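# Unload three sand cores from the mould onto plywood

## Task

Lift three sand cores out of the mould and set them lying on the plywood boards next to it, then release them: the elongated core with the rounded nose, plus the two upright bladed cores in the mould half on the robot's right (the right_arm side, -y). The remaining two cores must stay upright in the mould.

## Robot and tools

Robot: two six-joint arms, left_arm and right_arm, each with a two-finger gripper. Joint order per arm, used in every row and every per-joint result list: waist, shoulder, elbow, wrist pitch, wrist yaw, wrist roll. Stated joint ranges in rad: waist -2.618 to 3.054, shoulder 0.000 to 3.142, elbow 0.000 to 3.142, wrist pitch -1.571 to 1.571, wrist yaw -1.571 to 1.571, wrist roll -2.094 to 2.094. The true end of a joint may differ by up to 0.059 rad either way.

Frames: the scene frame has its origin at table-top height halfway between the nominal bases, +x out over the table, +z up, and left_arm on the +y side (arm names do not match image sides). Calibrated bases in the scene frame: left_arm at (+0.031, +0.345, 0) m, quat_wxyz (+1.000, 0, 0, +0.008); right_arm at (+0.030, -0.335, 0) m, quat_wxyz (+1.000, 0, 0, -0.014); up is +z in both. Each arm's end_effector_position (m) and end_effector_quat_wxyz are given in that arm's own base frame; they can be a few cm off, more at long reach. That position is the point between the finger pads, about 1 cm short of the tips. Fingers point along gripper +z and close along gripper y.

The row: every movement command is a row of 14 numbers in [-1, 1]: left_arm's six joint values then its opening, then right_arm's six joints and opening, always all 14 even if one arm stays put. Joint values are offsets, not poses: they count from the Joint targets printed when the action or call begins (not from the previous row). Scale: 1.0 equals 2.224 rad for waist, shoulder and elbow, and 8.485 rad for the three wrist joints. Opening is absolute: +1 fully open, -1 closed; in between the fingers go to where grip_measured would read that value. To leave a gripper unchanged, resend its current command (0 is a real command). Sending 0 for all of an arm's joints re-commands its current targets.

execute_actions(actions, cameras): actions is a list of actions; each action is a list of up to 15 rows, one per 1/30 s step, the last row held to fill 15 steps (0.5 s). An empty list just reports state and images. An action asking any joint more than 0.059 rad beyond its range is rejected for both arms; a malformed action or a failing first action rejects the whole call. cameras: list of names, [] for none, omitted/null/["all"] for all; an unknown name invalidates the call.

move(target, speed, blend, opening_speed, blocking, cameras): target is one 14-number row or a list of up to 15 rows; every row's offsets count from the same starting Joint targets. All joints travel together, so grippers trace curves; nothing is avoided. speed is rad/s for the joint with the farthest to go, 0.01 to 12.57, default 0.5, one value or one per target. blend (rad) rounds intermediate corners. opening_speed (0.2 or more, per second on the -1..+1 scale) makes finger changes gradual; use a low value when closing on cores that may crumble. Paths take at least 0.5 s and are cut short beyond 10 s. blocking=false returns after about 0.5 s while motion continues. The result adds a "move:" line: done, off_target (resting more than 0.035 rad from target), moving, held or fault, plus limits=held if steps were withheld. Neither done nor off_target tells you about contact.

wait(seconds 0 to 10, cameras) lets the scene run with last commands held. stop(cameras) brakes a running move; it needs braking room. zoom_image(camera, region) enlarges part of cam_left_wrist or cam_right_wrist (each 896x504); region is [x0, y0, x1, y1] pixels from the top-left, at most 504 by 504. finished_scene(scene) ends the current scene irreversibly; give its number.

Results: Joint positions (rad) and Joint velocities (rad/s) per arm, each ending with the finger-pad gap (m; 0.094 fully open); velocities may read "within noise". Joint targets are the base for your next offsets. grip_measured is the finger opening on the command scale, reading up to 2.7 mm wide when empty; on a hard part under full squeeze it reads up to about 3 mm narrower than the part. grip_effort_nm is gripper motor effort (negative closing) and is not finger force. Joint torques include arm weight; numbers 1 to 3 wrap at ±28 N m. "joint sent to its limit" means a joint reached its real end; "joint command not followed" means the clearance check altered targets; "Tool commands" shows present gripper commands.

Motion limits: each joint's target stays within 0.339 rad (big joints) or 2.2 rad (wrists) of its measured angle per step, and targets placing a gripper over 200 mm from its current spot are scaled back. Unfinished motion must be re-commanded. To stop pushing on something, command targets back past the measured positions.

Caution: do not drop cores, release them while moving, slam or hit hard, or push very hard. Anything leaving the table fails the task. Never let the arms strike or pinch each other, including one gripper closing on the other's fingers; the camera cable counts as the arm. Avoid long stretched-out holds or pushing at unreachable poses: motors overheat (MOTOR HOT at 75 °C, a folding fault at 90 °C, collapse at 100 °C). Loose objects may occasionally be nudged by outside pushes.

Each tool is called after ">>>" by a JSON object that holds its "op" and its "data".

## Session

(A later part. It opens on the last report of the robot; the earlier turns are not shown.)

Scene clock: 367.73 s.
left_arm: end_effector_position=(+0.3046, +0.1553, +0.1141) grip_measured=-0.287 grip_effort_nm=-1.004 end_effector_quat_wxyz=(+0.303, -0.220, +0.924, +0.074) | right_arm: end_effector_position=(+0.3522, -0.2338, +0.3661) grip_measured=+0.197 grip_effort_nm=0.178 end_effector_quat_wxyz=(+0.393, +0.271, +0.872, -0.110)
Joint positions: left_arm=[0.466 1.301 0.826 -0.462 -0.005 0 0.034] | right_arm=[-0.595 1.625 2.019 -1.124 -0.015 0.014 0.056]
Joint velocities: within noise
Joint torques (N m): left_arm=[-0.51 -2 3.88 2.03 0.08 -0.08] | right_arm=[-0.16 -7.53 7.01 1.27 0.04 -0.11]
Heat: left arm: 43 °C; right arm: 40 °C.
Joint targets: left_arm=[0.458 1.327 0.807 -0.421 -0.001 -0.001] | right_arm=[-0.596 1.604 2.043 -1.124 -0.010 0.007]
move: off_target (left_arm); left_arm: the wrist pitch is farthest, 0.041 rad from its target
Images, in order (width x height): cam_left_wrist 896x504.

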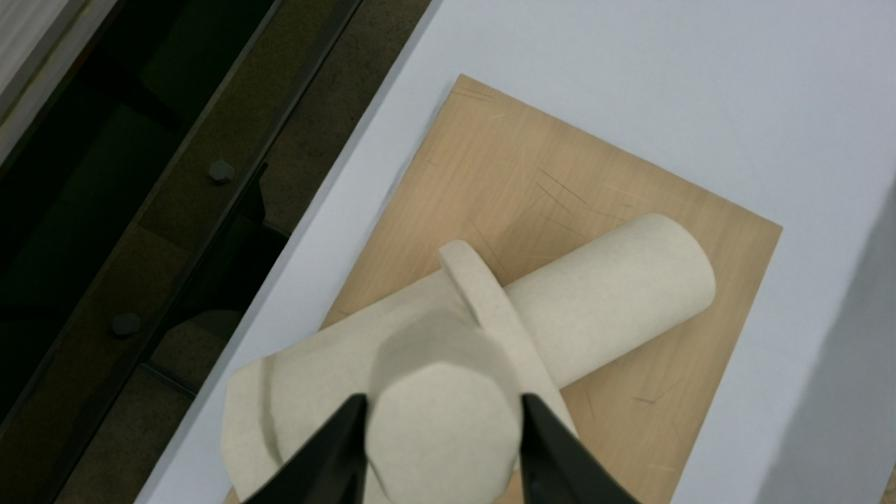

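>>> {"op": "move", "data": {"target": [[-0.0225,-0.003,0.004,-0.008,0,0,-0.75,0,0,0,0,0,0,0.2],[-0.0225,0.0268,0.0088,-0.0022,0,0,-0.75,0,0,0,0,0,0,0.2]], "speed": 0.1, "cameras": ["cam_left_wrist"]}}

Scene clock: 375.50 s.
left_arm: end_effector_position=(+0.3148, +0.1531, +0.1153) grip_measured=-0.287 grip_effort_nm=-0.999 end_effector_quat_wxyz=(+0.303, -0.207, +0.926, +0.089) | right_arm: end_effector_position=(+0.3522, -0.2338, +0.3661) grip_measured=+0.197 grip_effort_nm=0.173 end_effector_quat_wxyz=(+0.393, +0.271, +0.872, -0.110)
Joint positions: left_arm=[0.425 1.328 0.845 -0.445 -0.049 0 0.034] | right_arm=[-0.595 1.625 2.019 -1.124 -0.015 0.014 0.056]
Joint velocities: within noise
Joint torques (N m): left_arm=[-1.17 0.02 3.89 1.66 0.56 -0.07] | right_arm=[-0.13 -7.53 6.99 1.26 0.04 -0.12]
Heat: left arm: 43 °C; right arm: 40 °C.
Joint targets: left_arm=[0.408 1.387 0.826 -0.439 0.000 -0.001] | right_arm=[-0.596 1.604 2.043 -1.124 -0.010 0.007]
move: off_target (left_arm); left_arm: the shoulder is farthest, 0.059 rad from its target
Images, in order (width x height): cam_left_wrist 896x504.

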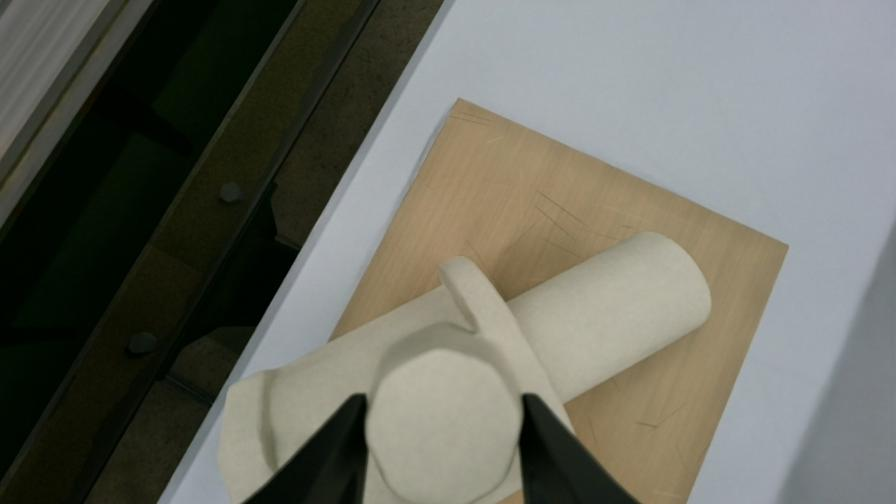

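>>> {"op": "move", "data": {"target": [[0,-0.0436,0.0423,-0.0225,0,0,-0.75,0,0,0,0,0,0,0.2],[-0.054,-0.0436,0.0423,-0.0225,0,0,-0.75,0,0,0,0,0,0,0.2],[-0.054,-0.0436,0.0153,-0.0154,0,0,-0.75,0,0,0,0,0,0,0.2]], "speed": [0.2,0.2,0.08], "cameras": ["cam_left_wrist"]}}

Scene clock: 384.77 s.
left_arm: end_effector_position=(+0.3108, +0.1074, +0.1149) grip_measured=-0.287 grip_effort_nm=-0.999 end_effector_quat_wxyz=(+0.267, -0.152, +0.950, +0.063) | right_arm: end_effector_position=(+0.3522, -0.2338, +0.3661) grip_measured=+0.197 grip_effort_nm=0.173 end_effector_quat_wxyz=(+0.393, +0.271, +0.872, -0.110)
Joint positions: left_arm=[0.305 1.304 0.876 -0.589 -0.046 0 0.033] | right_arm=[-0.595 1.625 2.019 -1.124 -0.015 0.014 0.056]
Joint velocities: within noise
Joint torques (N m): left_arm=[-1.22 -4.96 4.03 1.66 0.53 -0.09] | right_arm=[-0.13 -7.56 6.99 1.27 0.03 -0.12]
Heat: left arm: 42 °C; right arm: 40 °C.
Joint targets: left_arm=[0.288 1.290 0.860 -0.570 -0.001 -0.001] | right_arm=[-0.596 1.604 2.043 -1.124 -0.010 0.007]
move: off_target (left_arm); left_arm: the wrist yaw is farthest, 0.046 rad from its target
Images, in order (width x height): cam_left_wrist 896x504.

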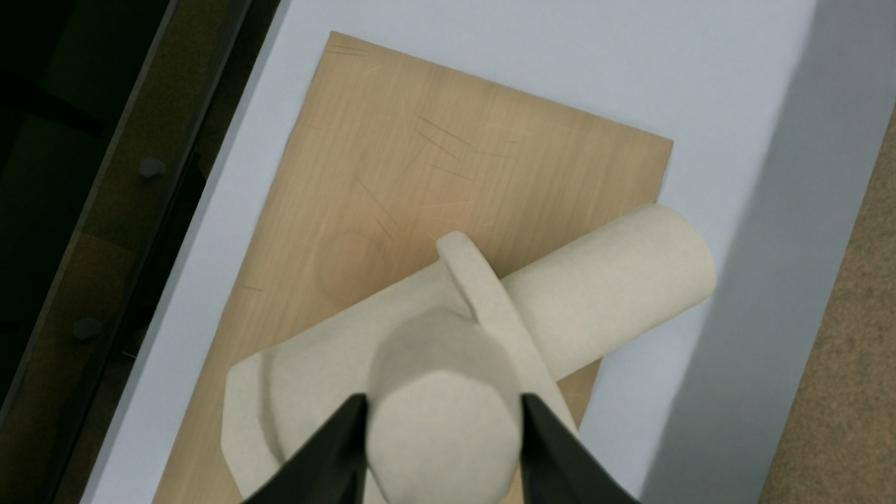

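>>> {"op": "move", "data": {"target": [[0,0,0.03,-0.0075,0,0,-0.75,0,0,0,0,0,0,0.2],[0.024,0,0.03,-0.0075,0,0,-0.75,0,0,0,0,0,0,0.2],[0.024,0,-0.004,0.001,0,0,-0.75,0,0,0,0,0,0,0.2]], "speed": [0.2,0.2,0.06], "cameras": ["cam_left_wrist"]}}

Scene clock: 389.93 s.
left_arm: end_effector_position=(+0.3054, +0.1071, +0.1141) grip_measured=-0.287 grip_effort_nm=-0.999 end_effector_quat_wxyz=(+0.265, -0.161, +0.950, +0.045) | right_arm: end_effector_position=(+0.3522, -0.2339, +0.3661) grip_measured=+0.197 grip_effort_nm=0.173 end_effector_quat_wxyz=(+0.393, +0.271, +0.872, -0.111)
Joint positions: left_arm=[0.334 1.291 0.87 -0.606 -0.001 -0.002 0.033] | right_arm=[-0.595 1.625 2.019 -1.124 -0.015 0.014 0.056]
Joint velocities: within noise
Joint torques (N m): left_arm=[0.72 -3.86 3.78 1.92 0.03 -0.06] | right_arm=[-0.16 -7.53 6.98 1.27 0.04 -0.12]
Heat: left arm: 42 °C; right arm: 40 °C.
Joint targets: left_arm=[0.342 1.290 0.852 -0.562 0.000 -0.001] | right_arm=[-0.596 1.604 2.043 -1.124 -0.010 0.007]
move: off_target (left_arm); left_arm: the wrist pitch is farthest, 0.045 rad from its target
Images, in order (width x height): cam_left_wrist 896x504.

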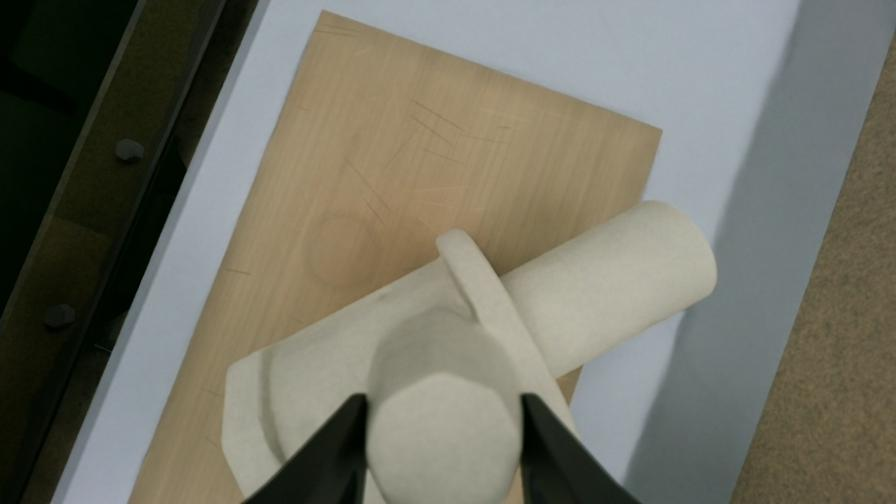

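>>> {"op": "move", "data": {"target": [[0.038,0,0.006,0,0,0,-0.75,0,0,0,0,0,0,0.2],[0.038,0.01,-0.015,0.004,0,0,-0.75,0,0,0,0,0,0,0.2]], "speed": [0.2,0.06], "cameras": ["cam_left_wrist"]}}

Scene clock: 394.37 s.
left_arm: end_effector_position=(+0.3039, +0.1308, +0.1146) grip_measured=-0.287 grip_effort_nm=-0.999 end_effector_quat_wxyz=(+0.282, -0.193, +0.938, +0.050) | right_arm: end_effector_position=(+0.3522, -0.2339, +0.3661) grip_measured=+0.197 grip_effort_nm=0.173 end_effector_quat_wxyz=(+0.393, +0.271, +0.872, -0.111)
Joint positions: left_arm=[0.413 1.291 0.851 -0.549 0.019 0.002 0.034] | right_arm=[-0.595 1.625 2.019 -1.124 -0.015 0.014 0.056]
Joint velocities: within noise
Joint torques (N m): left_arm=[0.98 -2.3 2.66 1.74 -0.19 -0.1] | right_arm=[-0.14 -7.53 6.97 1.27 0.03 -0.12]
Heat: left arm: 42 °C; right arm: 40 °C.
Joint targets: left_arm=[0.426 1.312 0.818 -0.528 0.000 -0.001] | right_arm=[-0.596 1.604 2.043 -1.124 -0.010 0.007]
move: done
Images, in order (width x height): cam_left_wrist 896x504.

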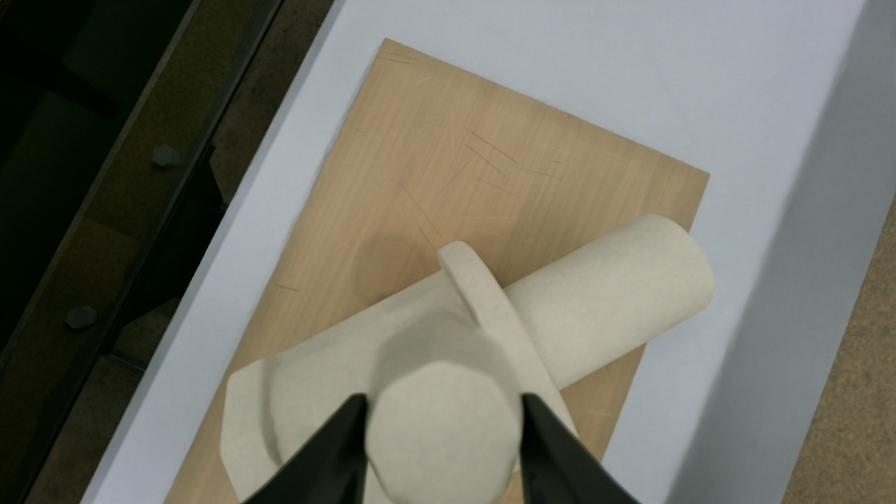

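>>> {"op": "move", "data": {"target": [0,0,0,0,0,0,-0.02,0,0,0,0,0,0,0.2], "opening_speed": 0.3, "cameras": ["cam_left_wrist"]}}

Scene clock: 399.33 s.
left_arm: end_effector_position=(+0.3021, +0.1310, +0.1071) grip_measured=-0.022 grip_effort_nm=0.139 end_effector_quat_wxyz=(+0.278, -0.195, +0.939, +0.049) | right_arm: end_effector_position=(+0.3522, -0.2339, +0.3661) grip_measured=+0.197 grip_effort_nm=0.168 end_effector_quat_wxyz=(+0.393, +0.271, +0.872, -0.111)
Joint positions: left_arm=[0.417 1.299 0.831 -0.531 0.02 0.002 0.046] | right_arm=[-0.595 1.625 2.019 -1.124 -0.015 0.014 0.056]
Joint velocities: within noise
Joint torques (N m): left_arm=[0.73 -2.92 4.15 1.51 -0.2 -0.1] | right_arm=[-0.14 -7.53 7.02 1.27 0.03 -0.12]
Heat: left arm: 41 °C; right arm: 40 °C.
Joint targets: left_arm=[0.426 1.312 0.818 -0.528 0.000 -0.001] | right_arm=[-0.596 1.604 2.043 -1.124 -0.010 0.007]
move: done
Images, in order (width x height): cam_left_wrist 896x504.

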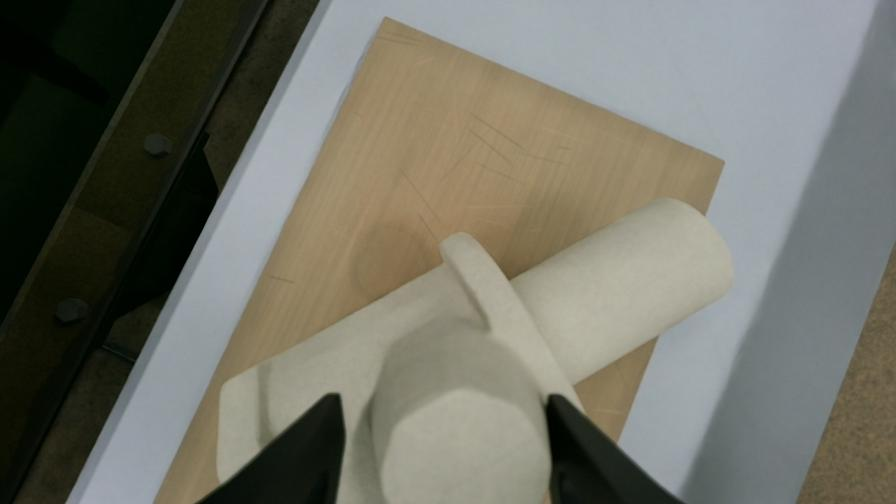

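>>> {"op": "move", "data": {"target": [[0.003,-0.1124,0,-0.0295,0,0,0.1,0,0,0,0,0,0,0.2],[0.003,-0.2,0.2,-0.06,0,0,0.1,0,0,0,0,0,0,0.2]], "speed": 0.3, "cameras": ["cam_left_wrist"]}}

Scene clock: 405.43 s.
left_arm: end_effector_position=(+0.2305, +0.1038, +0.3130) grip_measured=+0.098 grip_effort_nm=0.144 end_effector_quat_wxyz=(+0.430, -0.187, +0.879, +0.090) | right_arm: end_effector_position=(+0.3522, -0.2339, +0.3661) grip_measured=+0.197 grip_effort_nm=0.173 end_effector_quat_wxyz=(+0.393, +0.271, +0.872, -0.111)
Joint positions: left_arm=[0.425 0.872 1.244 -1.033 0.008 0.002 0.052] | right_arm=[-0.595 1.625 2.019 -1.124 -0.015 0.014 0.056]
Joint velocities: within noise
Joint torques (N m): left_arm=[0.69 -0.46 6.32 1.91 -0.06 -0.1] | right_arm=[-0.17 -7.53 7.01 1.27 0.04 -0.12]
Heat: left arm: 41 °C; right arm: 40 °C.
Joint targets: left_arm=[0.433 0.867 1.263 -1.037 0.000 -0.001] | right_arm=[-0.596 1.604 2.043 -1.124 -0.010 0.007]
move: done
Images, in order (width x height): cam_left_wrist 896x504.

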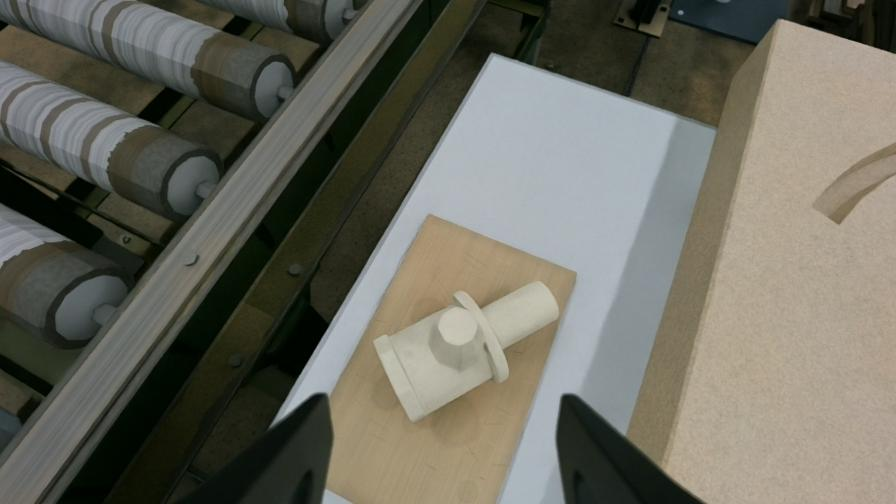

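>>> {"op": "finished_scene", "data": {"scene": 1}}

The scene is finished: the task was done.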